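# Snug the shoe's lace knot down while keeping the shoe upright

## Task

Tighten the loose knot in the shoe's lace by drawing it down until it sits against the shoe, and make sure the shoe is still upright on the table at the end; a toppled shoe means failure.

## Robot and tools

Robot: two arms, left_arm and right_arm, each with six revolute joints and a two-finger parallel gripper. Their root links sit at about (+0.023, +0.281, 0) m for left_arm and (+0.024, -0.346, 0) m for right_arm, each turned only slightly about z. A camera stand stands behind the arms. Cameras: cam_high, cam_low, cam_left_wrist and cam_right_wrist, all 672x504 pixels. The wrist views can lag slightly while their arm is moving.

Frames: the scene frame has its origin at table-top height, halfway between the arms' nominal bases. +z points up, +x points out over the table, and left_arm is on the +y side. Arm names do not match left and right in the images. Reported hand positions, hand quaternions and Hand targets use the scene frame. Offsets you send use the axes of that arm's own Hand target. On the gripper, +z runs along the fingers and the fingers open and close along y. end_effector_position is the point between the pads, roughly 1 cm short of the fingertips. Reported poses can be a few cm off, and more at long reach.

Row layout: every moving argument is built from rows of 14 numbers, each between -1 and 1, even if only one arm moves. The order is left_arm dx, dy, dz, rx, ry, rz, opening, then right_arm in the same order. dx to rz are an offset, not a pose. They are measured from that arm's Hand target as it stood when the action or move began, in that target's axes. A value of 1.0 equals 0.6 m, or 180 degrees for rotation. rx, ry, rz together form one rotation vector. Opening is absolute: +1 is fully open (0.094 m) and -1 is closed. Six zeros for an arm re-request its current Hand target. Sending the same offset again moves the arm further. The controller limits each step's commanded orientation to 40 degrees from the measured one.

execute_actions(actions, cameras): actions is a list of actions. Each action is a table of up to 15 rows, one row per 1/30 s step. A shorter table repeats its last row until all 15 steps are used. Every row counts from the start pose of that action, not from the row before it. cameras takes names, ["all"] or []. An empty actions list returns all images plus the fields that other results may leave out.

move(target, speed, blend, opening_speed, grip_force, blocking, cameras): target is one 14-number row, or a list of up to 15 rows. All rows are offsets from the same starting Hand targets. Each gripper travels in a straight line and does not avoid obstacles. speed is in m/s, from 0.002 to 2.9, default 0.25; rotation is capped at twice that value in rad/s. Faster moves lag and overshoot more and hit harder. blend (m) rounds off corners of a list; 0 means stop at each corner. opening_speed is the finger rate per second on the -1..1 scale, at least 0.2; use it to close gently. grip_force is a per-pad newton limit from 10 to 50, and it stays set until you change it. Below 50 the fingers close slowly. The whole path is capped at 10 s. The result includes a "move:" line giving the ending (done, off_target, moving, held, fault...), plus limits such as paced (the pose was clipped) or held (steps were withheld).

wait(seconds 0–10) runs the scene while each arm holds its command. stop brakes a running move. zoom_image(camera, region [x0,y0,x1,y1] in pixels, at most 504 by 504) enlarges part of the newest image from that camera. read_manual gives licence texts only. finished_scene(scene) ends the scene and cannot be undone; call it only when the knot is down and the shoe is standing.

Reading results: for each arm you get end_effector_position (m), end_effector_quat_wxyz and Hand target, which is your last clipped command and the base for your next offsets. You also get grip_measured, on the same scale as opening; it reads up to about 2.5 mm wide when empty and somewhat narrow when squeezing. Joint positions end with the finger opening in metres. Joint velocities may show "within noise". Joint torques include the arm's own weight, so they are not a reliable contact sign. Motor temperatures are listed too, and Tool commands shows what each tool is currently commanded. The gripper often stops a few cm short of its target because of friction and weight. To close that gap, send the arm again, or add the remaining distance as an offset. When an arm is blocked it keeps pushing, so command it back past its current position to release it. Grip force rises about 1 N per 0.001 below first contact, then jumps to the limit. To release, command an opening clearly above grip_measured.

Avoid: grippers, housings or wrist cameras touching each other, since the clearance check does not prevent this and even a moderate hit can fail the scene. Do not close one gripper on the other arm's fingers. Do not hit the table or fixed objects hard. Do not drop things or release them while they are moving, and keep everything on the table. Do not push hard, and do not strain a wrist camera cable. Keep paths away from an arm's own base. Avoid long holds with an arm stretched out or pushing toward an unreachable pose, as the motors heat up: a MOTOR HOT warning comes at 75 °C, a fold-and-idle fault at 90 °C, and the arm collapses at 100 °C. Never tip the shoe: pull the lace gently and steady the shoe if needed.

Each tool is called after "Request:" by a JSON object that holds its "api" and its "payload", one argument or row to a line.

## Session

Request:
{"api": "execute_actions", "payload": {
  "actions": []
}}

Scene clock: 0.00 s.
left_arm: end_effector_position=(+0.3066, +0.1836, +0.3109) grip_measured=+1.000 end_effector_quat_wxyz=(+0.543, -0.245, +0.802, +0.048) | right_arm: end_effector_position=(+0.2868, -0.2679, +0.2471) grip_measured=+1.000 end_effector_quat_wxyz=(+0.327, +0.252, +0.908, +0.066)
Joint positions: left_arm=[-0.928 1.213 1.282 -1.058 -1.063 -1.134 0.094] | right_arm=[0.547 1.093 1.229 -1.115 0.359 0.95 0.094]
Joint velocities: within noise
Joint torques (N m): no reading
Motor temperatures (°C): left_arm=[30 32 39 40 30 28 29] | right_arm=[30 37 36 36 28 30 31]
Heat: left arm: 40 °C; right arm: 37 °C.
Hand target: left_arm +0.3066, +0.1869, +0.3202; +0.554, -0.255, +0.791, +0.045 | right_arm +0.2886, -0.2700, +0.2537; +0.339, +0.252, +0.904, +0.066
Tool commands: left_gripper/opening=+1.0 right_gripper/opening=+1.0
camera_calibration:
cam_left_wrist: T_world_to_cam=[[0.447443, -0.879015, 0.164704, -0.0233168], [-0.614607, -0.436026, -0.657374, 0.512245], [0.649657, 0.192909, -0.735345, 0.0809218], [0, 0, 0, 1]] pos_world=[0.272691, 0.187246, 0.400082]
cam_right_wrist: T_world_to_cam=[[-0.406255, -0.865238, -0.293804, -0.0416948], [-0.865933, 0.467208, -0.178542, 0.455025], [0.291748, 0.181881, -0.939043, 0.284465], [0, 0, 0, 1]] pos_world=[0.29409, -0.300406, 0.336116]

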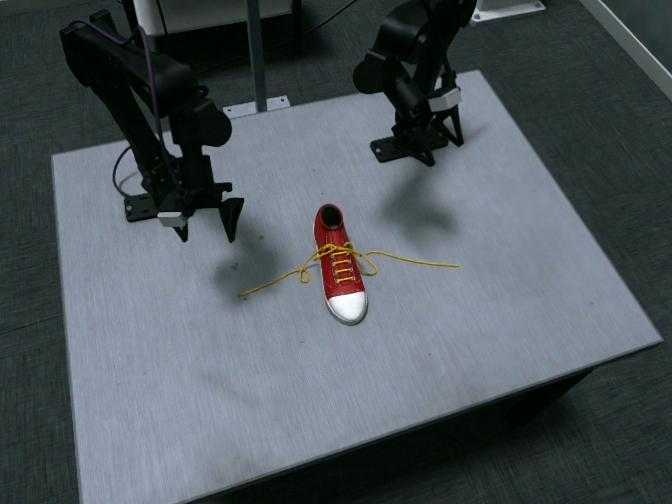

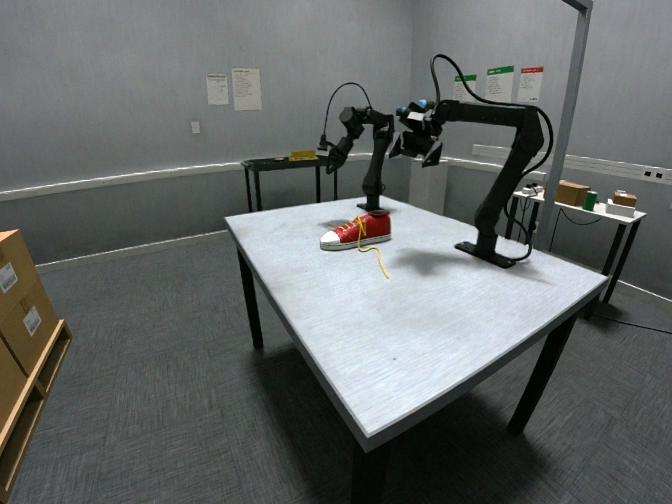

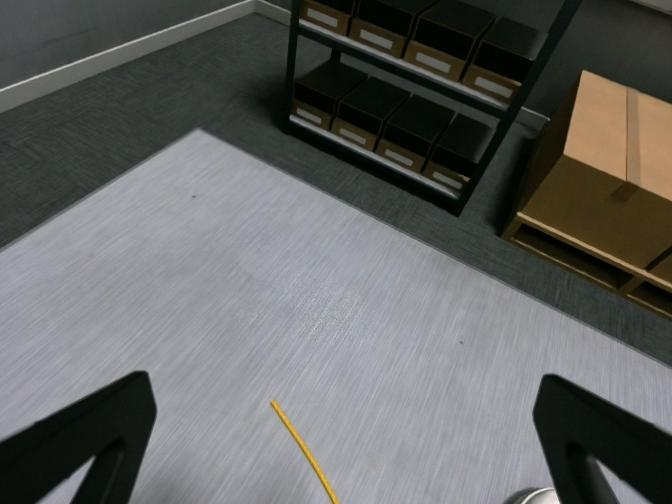

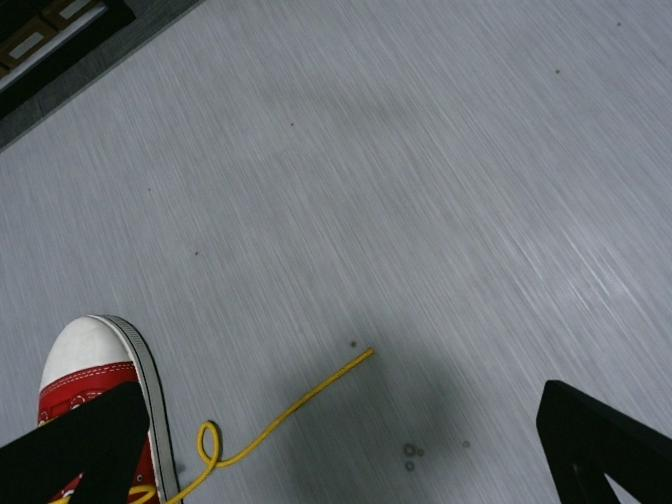

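Request:
{"api": "zoom_image", "payload": {
  "camera": "cam_high",
  "region": [230, 190, 470, 340]
}}

Request:
{"api": "zoom_image", "payload": {
  "camera": "cam_low",
  "region": [300, 190, 420, 290]
}}

Scaled by 2.100 from the camera's 672x504 image, which has a finer 960x720 frame.

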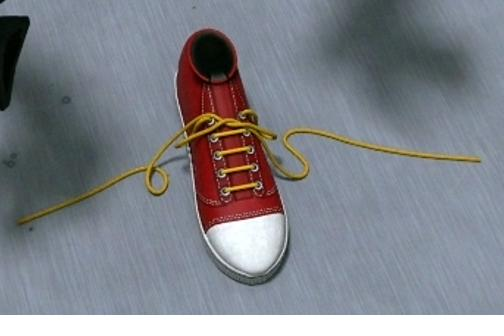

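Scaled by 4.200 from the camera's 672x504 image, which has a finer 960x720 frame.

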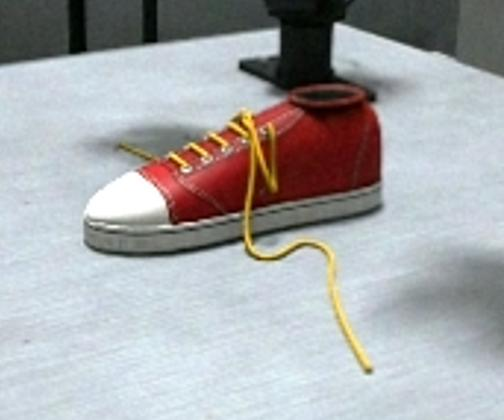

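Request:
{"api": "move", "payload": {
  "target": [0.228,0.032,0.257,-0.251,0.295,-0.264,-0.2,0.133,0.050,0.180,0.194,0.131,0.313,-0.2],
  "cameras": ["cam_left_wrist","cam_right_wrist"],
  "speed": 0.4
}}

Scene clock: 32.47 s.
left_arm: end_effector_position=(+0.3895, +0.2103, +0.1281) grip_measured=-0.198 end_effector_quat_wxyz=(+0.002, +0.699, -0.715, -0.005) | right_arm: end_effector_position=(+0.3162, -0.2095, +0.1292) grip_measured=-0.199 end_effector_quat_wxyz=(+0.000, +0.698, +0.716, +0.002)
Joint positions: left_arm=[-0.234 1.977 1.806 -1.41 -0.002 -1.743 0.038] | right_arm=[0.461 1.758 1.525 -1.334 -0.002 1.979 0.038]
Joint torques (N m): left_arm=[0.23 -8.88 10.25 0.5 0.04 -0.15] | right_arm=[-0.27 -5.59 9.69 0 -0.03 0.16]
Motor temperatures (°C): left_arm=[30 32 45 40 30 28 29] | right_arm=[29 37 40 36 28 29 30]
Heat: left arm: 45 °C; right arm: 40 °C.
Hand target: left_arm +0.3946, +0.2096, +0.1342; -0.001, +0.706, -0.708, +0.000 | right_arm +0.3196, -0.2099, +0.1338; +0.000, +0.708, +0.706, +0.000
Off the commanded pose: left_arm 0.008 m, 1 deg | right_arm 0.006 m, 2 deg.
move: done
camera_calibration:
cam_left_wrist: T_world_to_cam=[[0.998807, -0.0449101, -0.0191496, -0.373532], [-0.0334939, -0.915683, 0.400502, 0.193664], [-0.0355216, -0.399383, -0.916096, 0.302137], [0, 0, 0, 1]] pos_world=[0.390305, 0.281228, 0.192071]
cam_right_wrist: T_world_to_cam=[[-0.999549, -0.0256582, -0.0155913, 0.313667], [-0.0298664, 0.902836, 0.428947, 0.180576], [0.00307037, 0.429219, -0.903195, 0.293092], [0, 0, 0, 1]] pos_world=[0.318019, -0.280783, 0.192152]
Images, in order (width x height): cam_left_wrist 672x504, cam_right_wrist 672x504.

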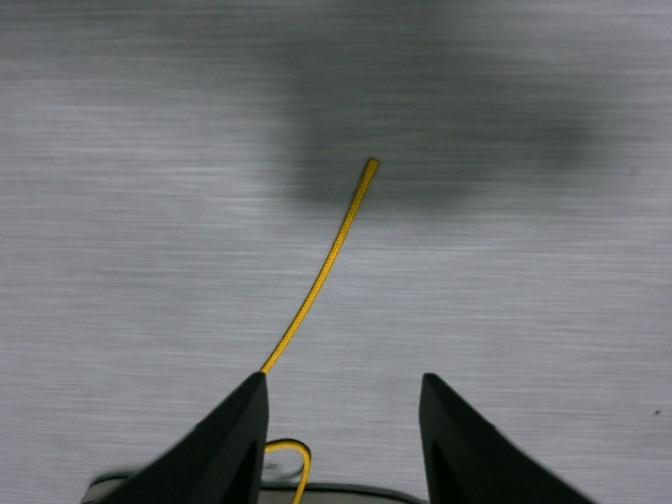

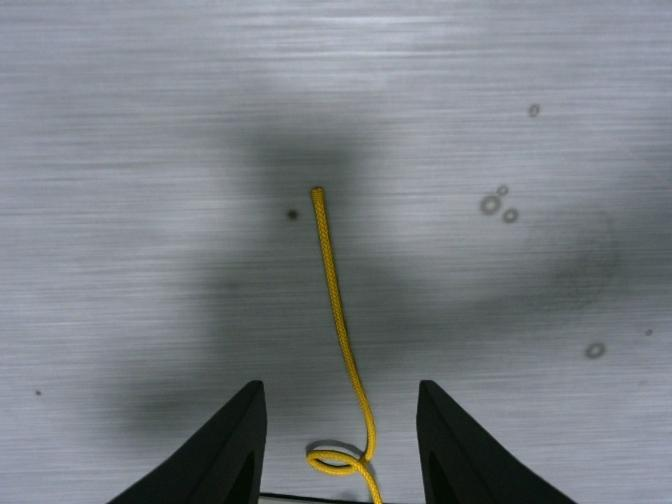

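Request:
{"api": "move", "payload": {
  "target": [
    [0.034,0.013,0.15,0,0,0.128,-0.2,0.05,0.0045,0.15,0,0,0,-0.2],
    [0.034,0.013,0.195,0,0,0.128,-0.2,0.05,0.0045,0.197,0,0,0,-0.2]
  ],
  "cameras": ["cam_left_wrist","cam_right_wrist"],
  "speed": [0.2,0.06],
  "blend": 0.01
}}

Scene clock: 42.57 s.
left_arm: end_effector_position=(+0.3873, +0.1912, +0.0252) grip_measured=-0.198 end_effector_quat_wxyz=(+0.002, -0.554, +0.832, -0.002) | right_arm: end_effector_position=(+0.3202, -0.1816, +0.0410) grip_measured=-0.199 end_effector_quat_wxyz=(-0.002, +0.702, +0.712, +0.002)
Joint positions: left_arm=[-0.284 2.022 1.457 -1.002 0 -1.419 0.038] | right_arm=[0.53 1.872 1.313 -1.009 -0.005 2.058 0.038]
Joint torques (N m): left_arm=[-0.58 -8.83 5.05 0.93 0.03 0.08] | right_arm=[0.24 -4.3 1.84 1.01 -0.03 0.16]
Heat: left arm: 44 °C; right arm: 40 °C.
Hand target: left_arm +0.3869, +0.1895, +0.0172; +0.001, -0.550, +0.835, +0.001 | right_arm +0.3225, -0.1799, +0.0157; +0.000, +0.708, +0.706, +0.000
Off the commanded pose: left_arm 0.008 m, 1 deg | right_arm 0.026 m, 1 deg.
move: off_target (right_arm)
camera_calibration:
cam_left_wrist: T_world_to_cam=[[0.913493, -0.406818, -0.0053838, -0.272206], [-0.370424, -0.8371, 0.402554, 0.332765], [-0.168273, -0.365736, -0.91538, 0.245239], [0, 0, 0, 1]] pos_world=[0.41319, 0.257512, 0.0890649]
cam_right_wrist: T_world_to_cam=[[-0.999792, -0.0157006, -0.0130479, 0.31893], [-0.0197929, 0.902048, 0.431182, 0.189927], [0.00500003, 0.43135, -0.902171, 0.201161], [0, 0, 0, 1]] pos_world=[0.321617, -0.253087, 0.10375]
Images, in order (width x height): cam_left_wrist 672x504, cam_right_wrist 672x504.

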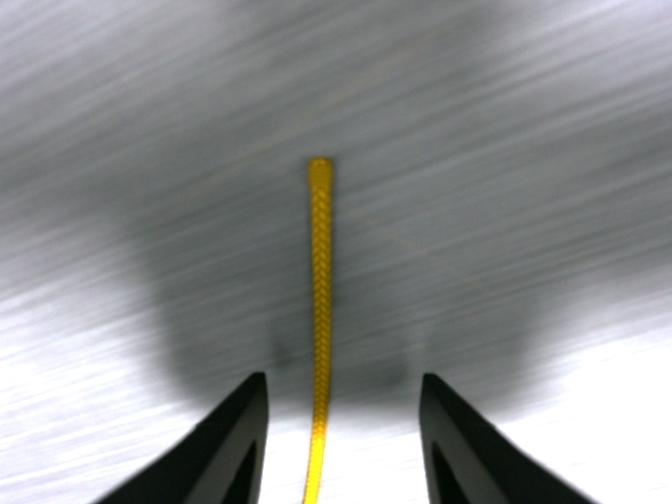

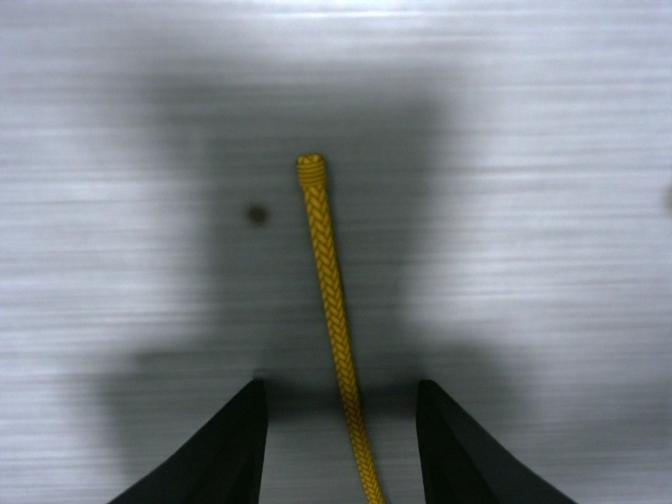

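Request:
{"api": "move", "payload": {
  "target": [
    [0,0,-0.012,0,0,0,-1,0,0,-0.035,0,0,0,-1],
    [-0.083,0.102,-0.038,0,0,0,-1,-0.117,0.0125,-0.067,0,0,0,-1]
  ],
  "cameras": ["cam_high","cam_low","cam_left_wrist","cam_right_wrist"],
  "speed": [0.05,0.1]
}}

Scene clock: 53.63 s.
left_arm: end_effector_position=(+0.3517, +0.2564, +0.0321) grip_measured=-0.992 end_effector_quat_wxyz=(-0.011, -0.552, +0.834, +0.006) | right_arm: end_effector_position=(+0.3376, -0.2444, +0.0498) grip_measured=-0.947 end_effector_quat_wxyz=(-0.005, +0.708, +0.706, +0.006)
Joint positions: left_arm=[-0.115 1.876 1.28 -0.999 0.004 -1.244 0] | right_arm=[0.331 1.825 1.289 -1.027 -0.014 1.877 0.002]
Joint torques (N m): left_arm=[0.43 -11.84 4.68 0.66 -0.01 0.08] | right_arm=[-0.09 -9.92 4.7 -0.01 0.07 -0.04]
Heat: left arm: 43 °C; right arm: 38 °C.
Hand target: left_arm +0.3502, +0.2593, +0.0401; +0.001, -0.550, +0.835, +0.001 | right_arm +0.3299, -0.2500, +0.0559; +0.000, +0.708, +0.707, +0.000
Off the commanded pose: left_arm 0.009 m, 1 deg | right_arm 0.011 m, 1 deg.
move: off_target (right_arm)
camera_calibration:
cam_left_wrist: T_world_to_cam=[[0.910593, -0.41218, -0.0304773, -0.209932], [-0.363728, -0.834201, 0.414502, 0.367842], [-0.196273, -0.366357, -0.909538, 0.279207], [0, 0, 0, 1]] pos_world=[0.379758, 0.322613, 0.0950798]
cam_right_wrist: T_world_to_cam=[[-0.999882, 0.00219054, -0.01518, 0.339871], [-0.00471456, 0.897929, 0.440116, 0.236548], [0.0145946, 0.440136, -0.897813, 0.234794], [0, 0, 0, 1]] pos_world=[0.337519, -0.316489, 0.111852]

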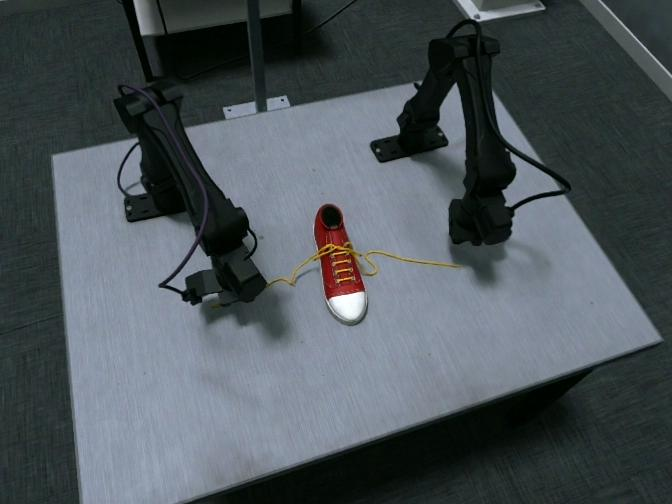

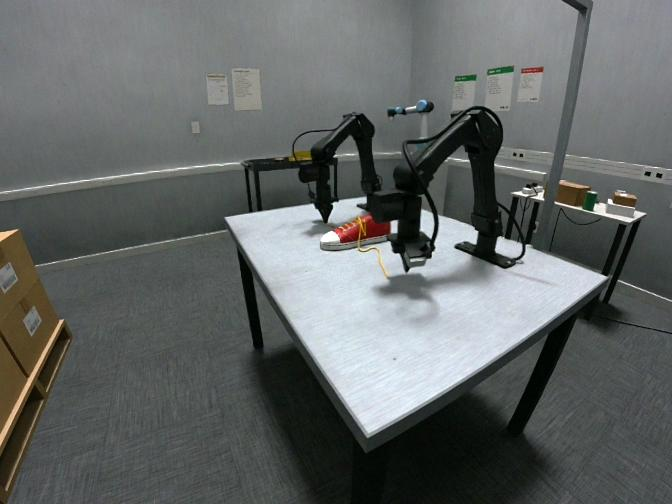

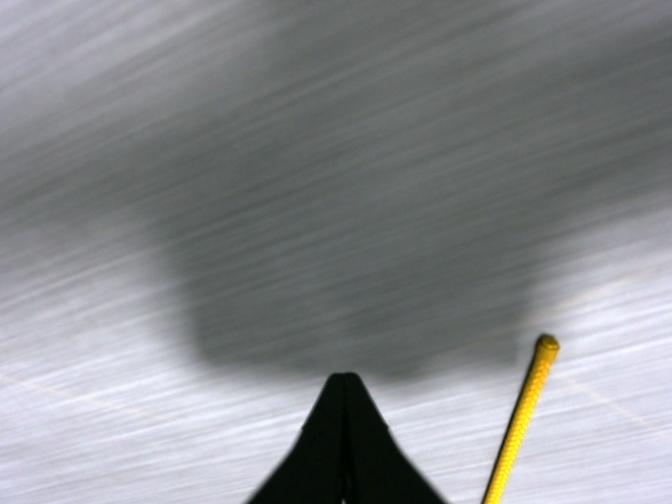

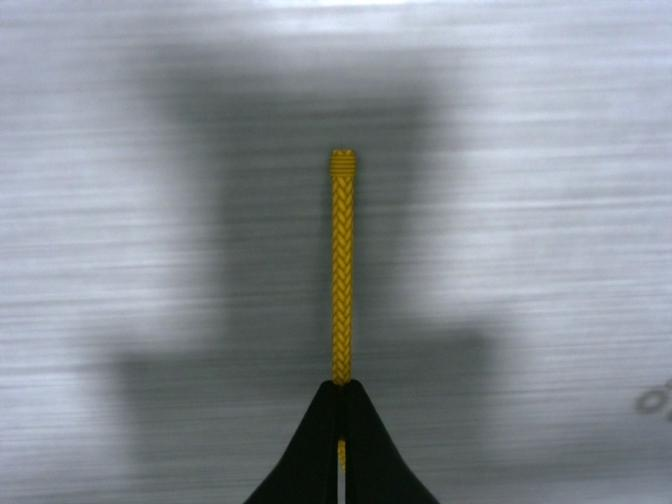

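Request:
{"api": "move", "payload": {
  "target": [
    [0,0,0,0,0,0,-0.4,0,0,0,0,0,0,-1],
    [0.083,-0.102,0.0,0,0,0,-0.4,0,0,0,0,0,0,-1],
    [0.083,-0.102,0.047,0,0,0,-0.4,0,0,0,0,0,0,-1],
    [0.083,-0.102,0.047,0,0,0,-1,0,0,0,0,0,0,-1]
  ],
  "cameras": ["cam_left_wrist"],
  "speed": [0.15,0.15,0.05,0.05]
}}

Scene clock: 65.20 s.
left_arm: end_effector_position=(+0.3872, +0.1881, +0.0205) grip_measured=-0.992 end_effector_quat_wxyz=(+0.001, -0.543, +0.840, -0.004) | right_arm: end_effector_position=(+0.3376, -0.2444, +0.0498) grip_measured=-0.947 end_effector_quat_wxyz=(-0.005, +0.708, +0.706, +0.006)
Joint positions: left_arm=[-0.29 2.028 1.446 -0.982 0.004 -1.399 0] | right_arm=[0.331 1.825 1.289 -1.027 -0.014 1.875 0.002]
Joint torques (N m): left_arm=[-0.01 -8.72 4.98 0.93 -0.02 -0.13] | right_arm=[-0.13 -9.84 4.7 0.04 0.05 -0.06]
Heat: left arm: 42 °C; right arm: 40 °C.
Hand target: left_arm +0.3868, +0.1895, +0.0117; +0.001, -0.550, +0.835, +0.001 | right_arm +0.3299, -0.2500, +0.0559; +0.000, +0.708, +0.707, +0.000
Off the commanded pose: left_arm 0.009 m, 1 deg | right_arm 0.011 m, 1 deg.
move: off_target (right_arm)
camera_calibration:
cam_left_wrist: T_world_to_cam=[[0.902567, -0.430546, -0.00167832, -0.264823], [-0.392829, -0.825083, 0.406108, 0.338309], [-0.176233, -0.36588, -0.913824, 0.242715], [0, 0, 0, 1]] pos_world=[0.414692, 0.25392, 0.0839639]
Images, in order (width x height): cam_left_wrist 672x504.

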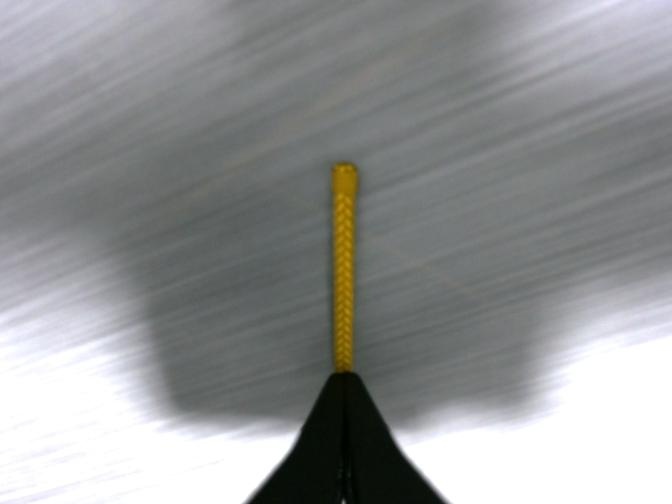

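Request:
{"api": "move", "payload": {
  "target": [
    [0,0,0,0,0,0,-0.4,0,0,0,0,0,0,-1],
    [0,0,0.028,0,0,0,-0.4,0,0,0,0,0,0,-1],
    [0,0,0.028,0,0,0,-1,0,0,0,0,0,0,-1]
  ],
  "cameras": ["cam_left_wrist"],
  "speed": 0.04
}}

Scene clock: 73.93 s.
left_arm: end_effector_position=(+0.3916, +0.1866, +0.0168) grip_measured=-0.965 end_effector_quat_wxyz=(+0.007, -0.543, +0.840, -0.012) | right_arm: end_effector_position=(+0.3376, -0.2444, +0.0498) grip_measured=-0.947 end_effector_quat_wxyz=(-0.005, +0.708, +0.706, +0.006)
Joint positions: left_arm=[-0.29 2.03 1.434 -0.946 0.006 -1.399 0.002] | right_arm=[0.331 1.825 1.289 -1.027 -0.014 1.875 0.002]
Joint torques (N m): left_arm=[-0.01 -7.16 2.88 1.2 -0.02 -0.12] | right_arm=[-0.36 -10.04 4.66 0.03 0.05 -0.09]
Heat: left arm: 41 °C; right arm: 41 °C.
Hand target: left_arm +0.3869, +0.1895, -0.0050; +0.001, -0.550, +0.835, +0.001 | right_arm +0.3299, -0.2500, +0.0559; +0.000, +0.708, +0.707, +0.000
Off the commanded pose: left_arm 0.023 m, 2 deg | right_arm 0.011 m, 1 deg.
move: off_target (left_arm, right_arm); target 3's new opening was sent with left_arm's hand 0.022 m and 1 deg from that target
camera_calibration:
cam_left_wrist: T_world_to_cam=[[0.90239, -0.430502, 0.0189808, -0.26968], [-0.400828, -0.822386, 0.403756, 0.342979], [-0.158208, -0.371953, -0.91467, 0.233762], [0, 0, 0, 1]] pos_world=[0.417815, 0.252912, 0.0804541]
Images, in order (width x height): cam_left_wrist 672x504.

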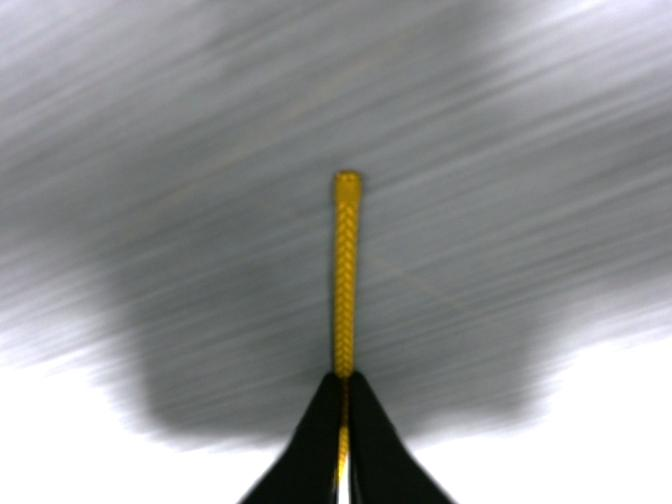

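Request:
{"api": "move", "payload": {
  "target": [-0.123,0.137,-0.083,0,0,0,-1,-0.067,0,0,0,0,0,-1],
  "cameras": ["cam_high","cam_left_wrist"],
  "speed": 0.12
}}

Request:
{"api": "zoom_image", "payload": {
  "camera": "cam_high",
  "region": [230, 190, 470, 340]
}}

Scene clock: 78.33 s.
left_arm: end_effector_position=(+0.3466, +0.2858, +0.0383) grip_measured=-0.965 end_effector_quat_wxyz=(-0.006, -0.555, +0.832, -0.006) | right_arm: end_effector_position=(+0.3360, -0.2851, +0.0498) grip_measured=-0.947 end_effector_quat_wxyz=(-0.007, +0.707, +0.707, +0.003)
Joint positions: left_arm=[-0.019 1.829 1.245 -0.991 0.017 -1.157 0.002] | right_arm=[0.21 1.791 1.245 -1.027 -0.014 1.752 0.002]
Joint torques (N m): left_arm=[0.24 -11.14 4.75 0.56 -0.11 0.09] | right_arm=[-0.38 -9.68 4.57 0.05 0.06 -0.1]
Motor temperatures (°C): left_arm=[30 36 41 38 30 28 29] | right_arm=[29 42 37 34 28 29 31]
Heat: left arm: 41 °C; right arm: 42 °C.
Hand target: left_arm +0.3404, +0.2897, +0.0450; +0.001, -0.551, +0.835, +0.001 | right_arm +0.3298, -0.2902, +0.0559; +0.000, +0.708, +0.707, +0.000
Off the commanded pose: left_arm 0.010 m, 1 deg | right_arm 0.010 m, 1 deg.
move: done
camera_calibration:
cam_left_wrist: T_world_to_cam=[[0.914724, -0.404025, -0.00655835, -0.197631], [-0.364371, -0.831745, 0.418847, 0.387348], [-0.17468, -0.38074, -0.908033, 0.291184], [0, 0, 0, 1]] pos_world=[0.37278, 0.353192, 0.100869]
Images, in order (width x height): cam_high 672x504, cam_left_wrist 672x504.

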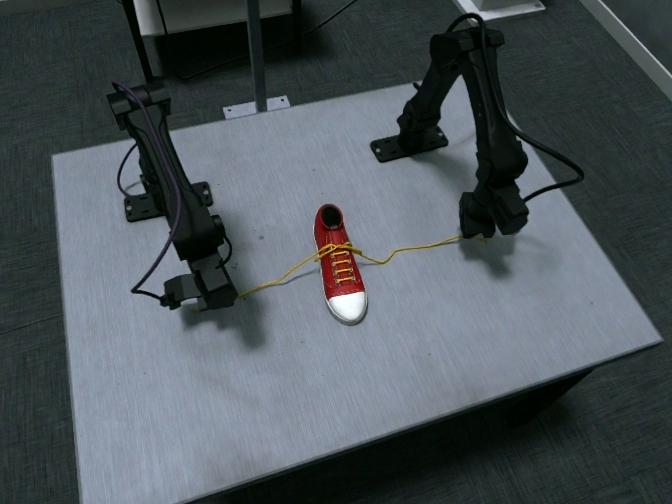

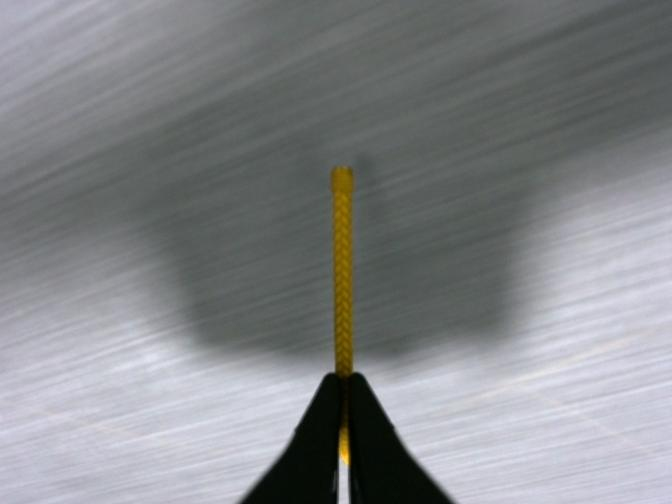

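Scaled by 2.100 from the camera's 672x504 image, which has a finer 960x720 frame.

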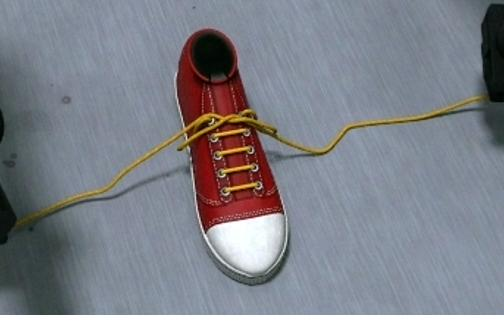

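Request:
{"api": "move", "payload": {
  "target": [-0.077,0.033,0,0,0,0,-1,-0.083,0,0,0,0,0,-1],
  "cameras": ["cam_high"],
  "speed": 0.07
}}

Request:
{"api": "zoom_image", "payload": {
  "camera": "cam_high",
  "region": [230, 190, 470, 340]
}}

Scene clock: 82.53 s.
left_arm: end_effector_position=(+0.3405, +0.3349, +0.0383) grip_measured=-0.965 end_effector_quat_wxyz=(-0.008, -0.554, +0.832, -0.006) | right_arm: end_effector_position=(+0.3358, -0.3367, +0.0500) grip_measured=-0.947 end_effector_quat_wxyz=(-0.007, +0.708, +0.706, +0.003)
Joint positions: left_arm=[0.135 1.829 1.245 -0.997 0.017 -1 0.002] | right_arm=[0.046 1.772 1.223 -1.027 -0.014 1.591 0.002]
Joint torques (N m): left_arm=[0.34 -9.54 6.82 0.54 -0.11 0.04] | right_arm=[-0.17 -9.46 4.67 0.08 0.05 -0.07]
Heat: left arm: 41 °C; right arm: 42 °C.
Hand target: left_arm +0.3404, +0.3399, +0.0451; +0.001, -0.550, +0.835, +0.001 | right_arm +0.3297, -0.3401, +0.0559; +0.000, +0.708, +0.707, +0.000
Off the commanded pose: left_arm 0.008 m, 1 deg | right_arm 0.009 m, 1 deg.
move: done
Images, in order (width x height): cam_high 672x504.

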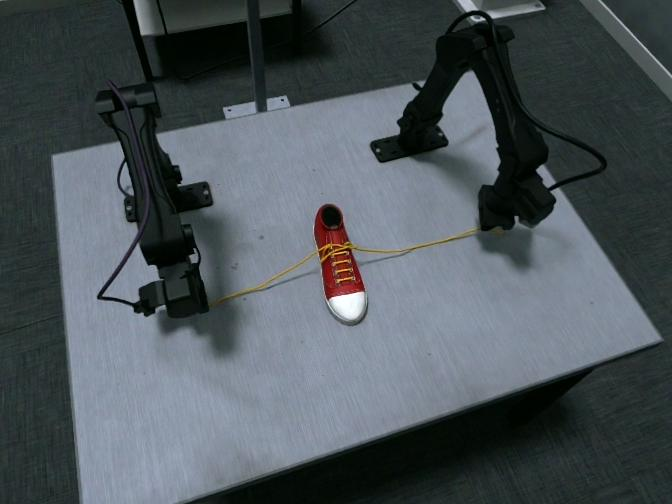

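Scaled by 2.100 from the camera's 672x504 image, which has a finer 960x720 frame.

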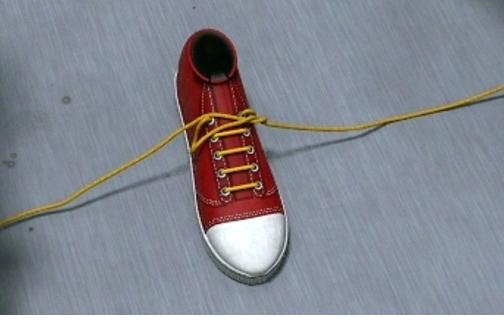

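Request:
{"api": "move", "payload": {
  "target": [-0.083,0.035,0,0,0,0,-1,-0.083,0,0,0,0,0,-1],
  "cameras": ["cam_high"],
  "speed": 0.06
}}

Request:
{"api": "zoom_image", "payload": {
  "camera": "cam_high",
  "region": [230, 190, 470, 340]
}}

Scene clock: 86.63 s.
left_arm: end_effector_position=(+0.3333, +0.3860, +0.0400) grip_measured=-0.965 end_effector_quat_wxyz=(-0.008, -0.554, +0.832, -0.006) | right_arm: end_effector_position=(+0.3332, -0.3870, +0.0500) grip_measured=-0.947 end_effector_quat_wxyz=(-0.007, +0.708, +0.706, +0.004)
Joint positions: left_arm=[0.293 1.848 1.277 -1.012 0.017 -0.842 0.002] | right_arm=[-0.115 1.772 1.223 -1.027 -0.014 1.429 0.002]
Joint torques (N m): left_arm=[0.5 -7.2 9.95 0.54 -0.1 0.1] | right_arm=[-0.18 -8.66 5.78 0.09 0.07 -0.11]
Heat: left arm: 42 °C; right arm: 43 °C.
Hand target: left_arm +0.3407, +0.3940, +0.0452; +0.001, -0.550, +0.835, +0.001 | right_arm +0.3296, -0.3899, +0.0559; +0.000, +0.708, +0.707, +0.000
Off the commanded pose: left_arm 0.012 m, 1 deg | right_arm 0.008 m, 1 deg.
move: off_target (left_arm)
Images, in order (width x height): cam_high 672x504.

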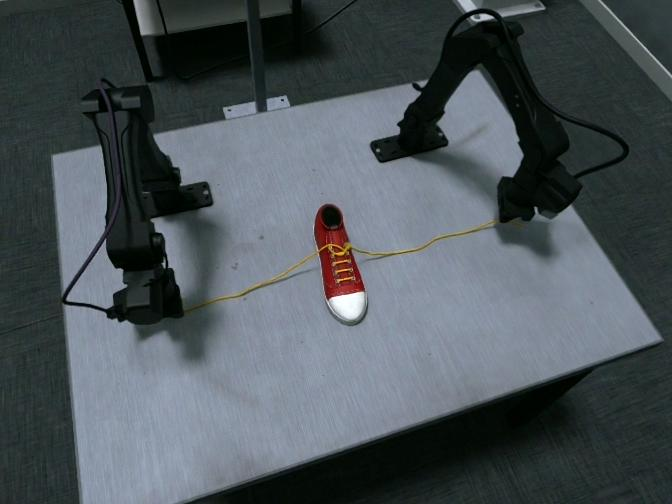

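Scaled by 2.100 from the camera's 672x504 image, which has a finer 960x720 frame.

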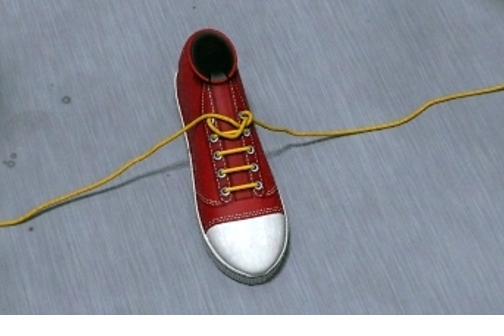

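Request:
{"api": "move", "payload": {
  "target": [-0.075,0.032,0,0,0,0,-1,-0.083,0,0,0,0,0,-1],
  "cameras": ["cam_high"],
  "speed": 0.05
}}

Request:
{"api": "zoom_image", "payload": {
  "camera": "cam_high",
  "region": [230, 190, 470, 340]
}}

Scene clock: 91.03 s.
left_arm: end_effector_position=(+0.3341, +0.4331, +0.0404) grip_measured=-0.965 end_effector_quat_wxyz=(-0.009, -0.553, +0.833, -0.007) | right_arm: end_effector_position=(+0.3250, -0.4337, +0.0521) grip_measured=-0.947 end_effector_quat_wxyz=(-0.004, +0.707, +0.708, +0.006)
Joint positions: left_arm=[0.421 1.918 1.372 -1.04 0.017 -0.712 0.002] | right_arm=[-0.267 1.772 1.232 -1.032 -0.014 1.274 0.002]
Joint torques (N m): left_arm=[0.72 -7.79 10.09 0.56 -0.1 0.1] | right_arm=[-0.44 -5.64 9.58 0.05 0.08 -0.11]
Heat: left arm: 43 °C; right arm: 43 °C.
Hand target: left_arm +0.3408, +0.4428, +0.0452; +0.001, -0.550, +0.835, +0.001 | right_arm +0.3295, -0.4397, +0.0559; +0.000, +0.708, +0.706, +0.000
Off the commanded pose: left_arm 0.013 m, 2 deg | right_arm 0.008 m, 1 deg.
move: off_target (left_arm)
Images, in order (width x height): cam_high 672x504.

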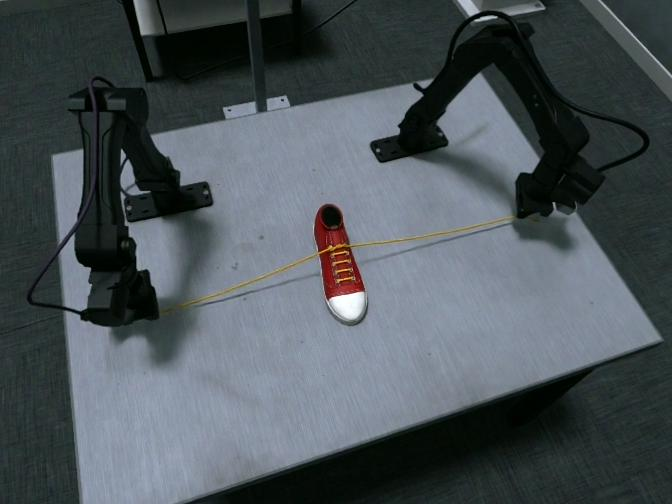

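Scaled by 2.100 from the camera's 672x504 image, which has a finer 960x720 frame.

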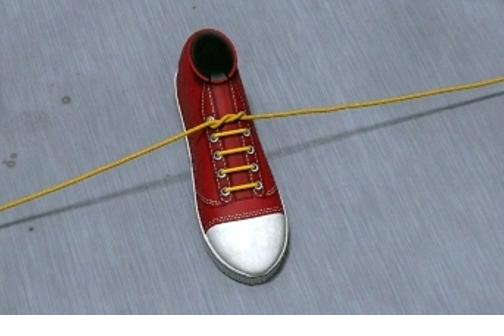

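Request:
{"api": "move", "payload": {
  "target": [-0.038,0.016,0,0,0,0,-1,-0.042,0,0,0,0,0,-1],
  "cameras": ["cam_high","cam_low"],
  "speed": 0.03
}}

Request:
{"api": "zoom_image", "payload": {
  "camera": "cam_high",
  "region": [280, 190, 400, 340]
}}

Request:
{"api": "zoom_image", "payload": {
  "camera": "cam_low",
  "region": [300, 190, 420, 290]
}}

Scene clock: 95.90 s.
left_arm: end_effector_position=(+0.3305, +0.4443, +0.0401) grip_measured=-0.965 end_effector_quat_wxyz=(-0.028, -0.548, +0.836, -0.017) | right_arm: end_effector_position=(+0.3209, -0.4402, +0.0529) grip_measured=-0.947 end_effector_quat_wxyz=(-0.031, +0.701, +0.712, +0.023)
Joint positions: left_arm=[0.465 1.959 1.426 -1.091 0.038 -0.655 0.002] | right_arm=[-0.322 1.797 1.263 -1.075 -0.068 1.203 0.002]
Joint torques (N m): left_arm=[2.1 -8.12 10.61 0.81 -0.3 0.11] | right_arm=[-2.18 -5.46 9.85 0.29 0.57 -0.07]
Heat: left arm: 44 °C; right arm: 42 °C.
Hand target: left_arm +0.3409, +0.4675, +0.0453; +0.001, -0.550, +0.835, +0.001 | right_arm +0.3295, -0.4648, +0.0559; +0.000, +0.708, +0.707, +0.000
Off the commanded pose: left_arm 0.026 m, 4 deg | right_arm 0.026 m, 5 deg.
move: off_target (left_arm, right_arm)
Images, in order (width x height): cam_high 672x504, cam_low 672x504.

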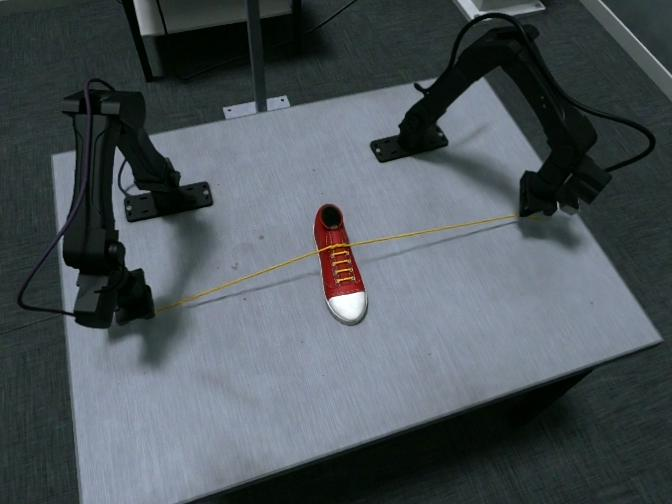

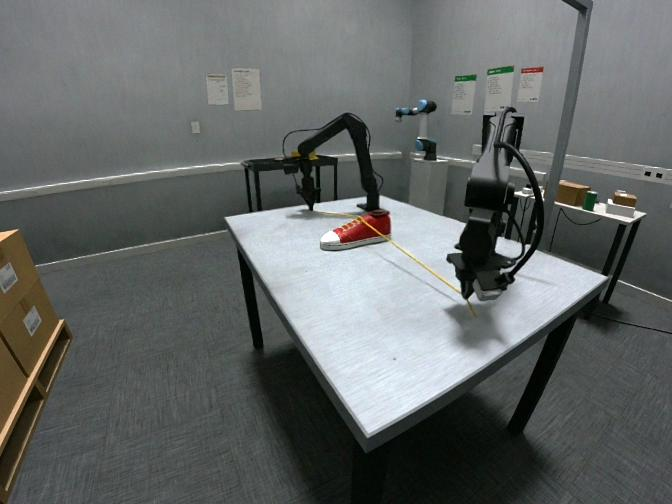

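Scaled by 3.360 from the camera's 672x504 image, which has a finer 960x720 frame.

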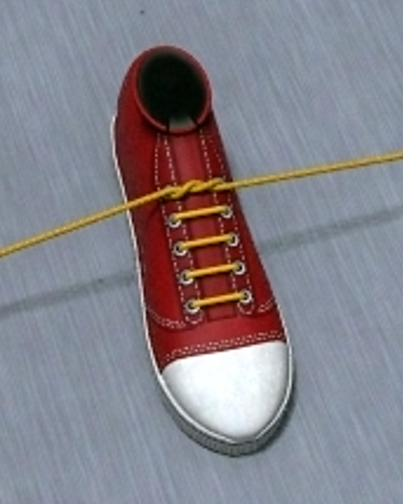

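Scaled by 4.200 from the camera's 672x504 image, which has a finer 960x720 frame.

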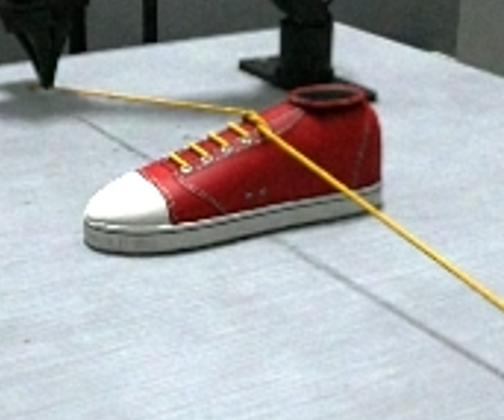

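Request:
{"api": "move", "payload": {
  "target": [
    [-0.03,0.012,0.015,0,0,0,-1,-0.033,0,0.015,0,0,0,-1],
    [0.046,-0.02,0.035,0,0,0,-1,0.05,0,0.035,0,0,0,-1],
    [0.046,-0.02,0.035,0,0,0,-0.4,0.05,0,0.035,0,0,0,-0.4],
    [0.046,-0.02,-0.1,0,0,0,-0.4,0.05,0,-0.1,0,0,0,-0.4]
  ],
  "cameras": ["cam_high"],
  "speed": [0.05,0.08,0.08,0.1]
}}

Request:
{"api": "zoom_image", "payload": {
  "camera": "cam_high",
  "region": [230, 190, 470, 340]
}}

Scene clock: 107.67 s.
left_arm: end_effector_position=(+0.3334, +0.4306, +0.0839) grip_measured=-0.402 end_effector_quat_wxyz=(-0.033, -0.546, +0.837, -0.009) | right_arm: end_effector_position=(+0.3251, -0.4324, +0.0993) grip_measured=-0.401 end_effector_quat_wxyz=(-0.022, +0.703, +0.711, -0.003)
Joint positions: left_arm=[0.42 1.921 1.55 -1.264 0.026 -0.695 0.028] | right_arm=[-0.264 1.772 1.422 -1.262 -0.016 1.266 0.028]
Joint torques (N m): left_arm=[-0.58 -12.37 9.94 0.47 -0.17 -0.12] | right_arm=[0.43 -9.17 9.39 -0.04 0.05 0.11]
Heat: left arm: 44 °C; right arm: 42 °C.
Hand target: left_arm +0.3410, +0.4374, +0.1053; +0.001, -0.550, +0.835, +0.001 | right_arm +0.3294, -0.4348, +0.1159; +0.000, +0.708, +0.707, +0.000
Off the commanded pose: left_arm 0.024 m, 4 deg | right_arm 0.017 m, 3 deg.
move: off_target (left_arm, right_arm); target 3's new opening was sent with left_arm's hand 0.010 m and 4 deg from that target
Images, in order (width x height): cam_high 672x504.

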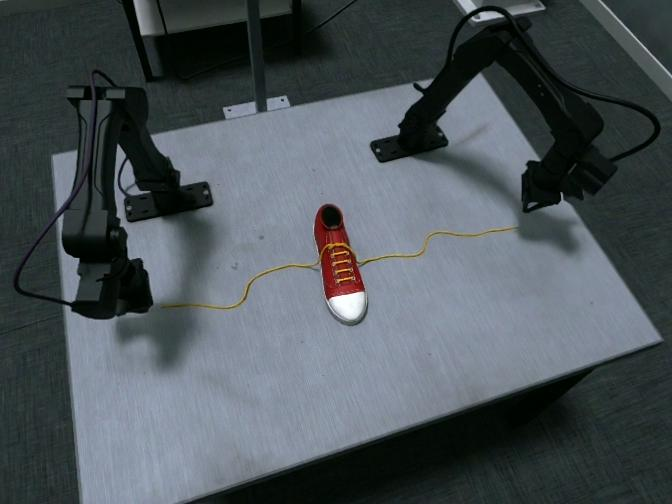

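Scaled by 2.100 from the camera's 672x504 image, which has a finer 960x720 frame.

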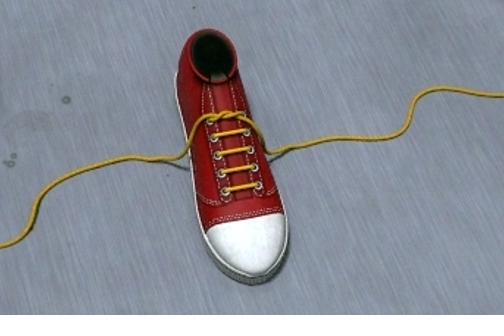

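Looks tight.

Request:
{"api": "finished_scene", "payload": {
  "scene": 2
}}

The scene is finished: the task was done.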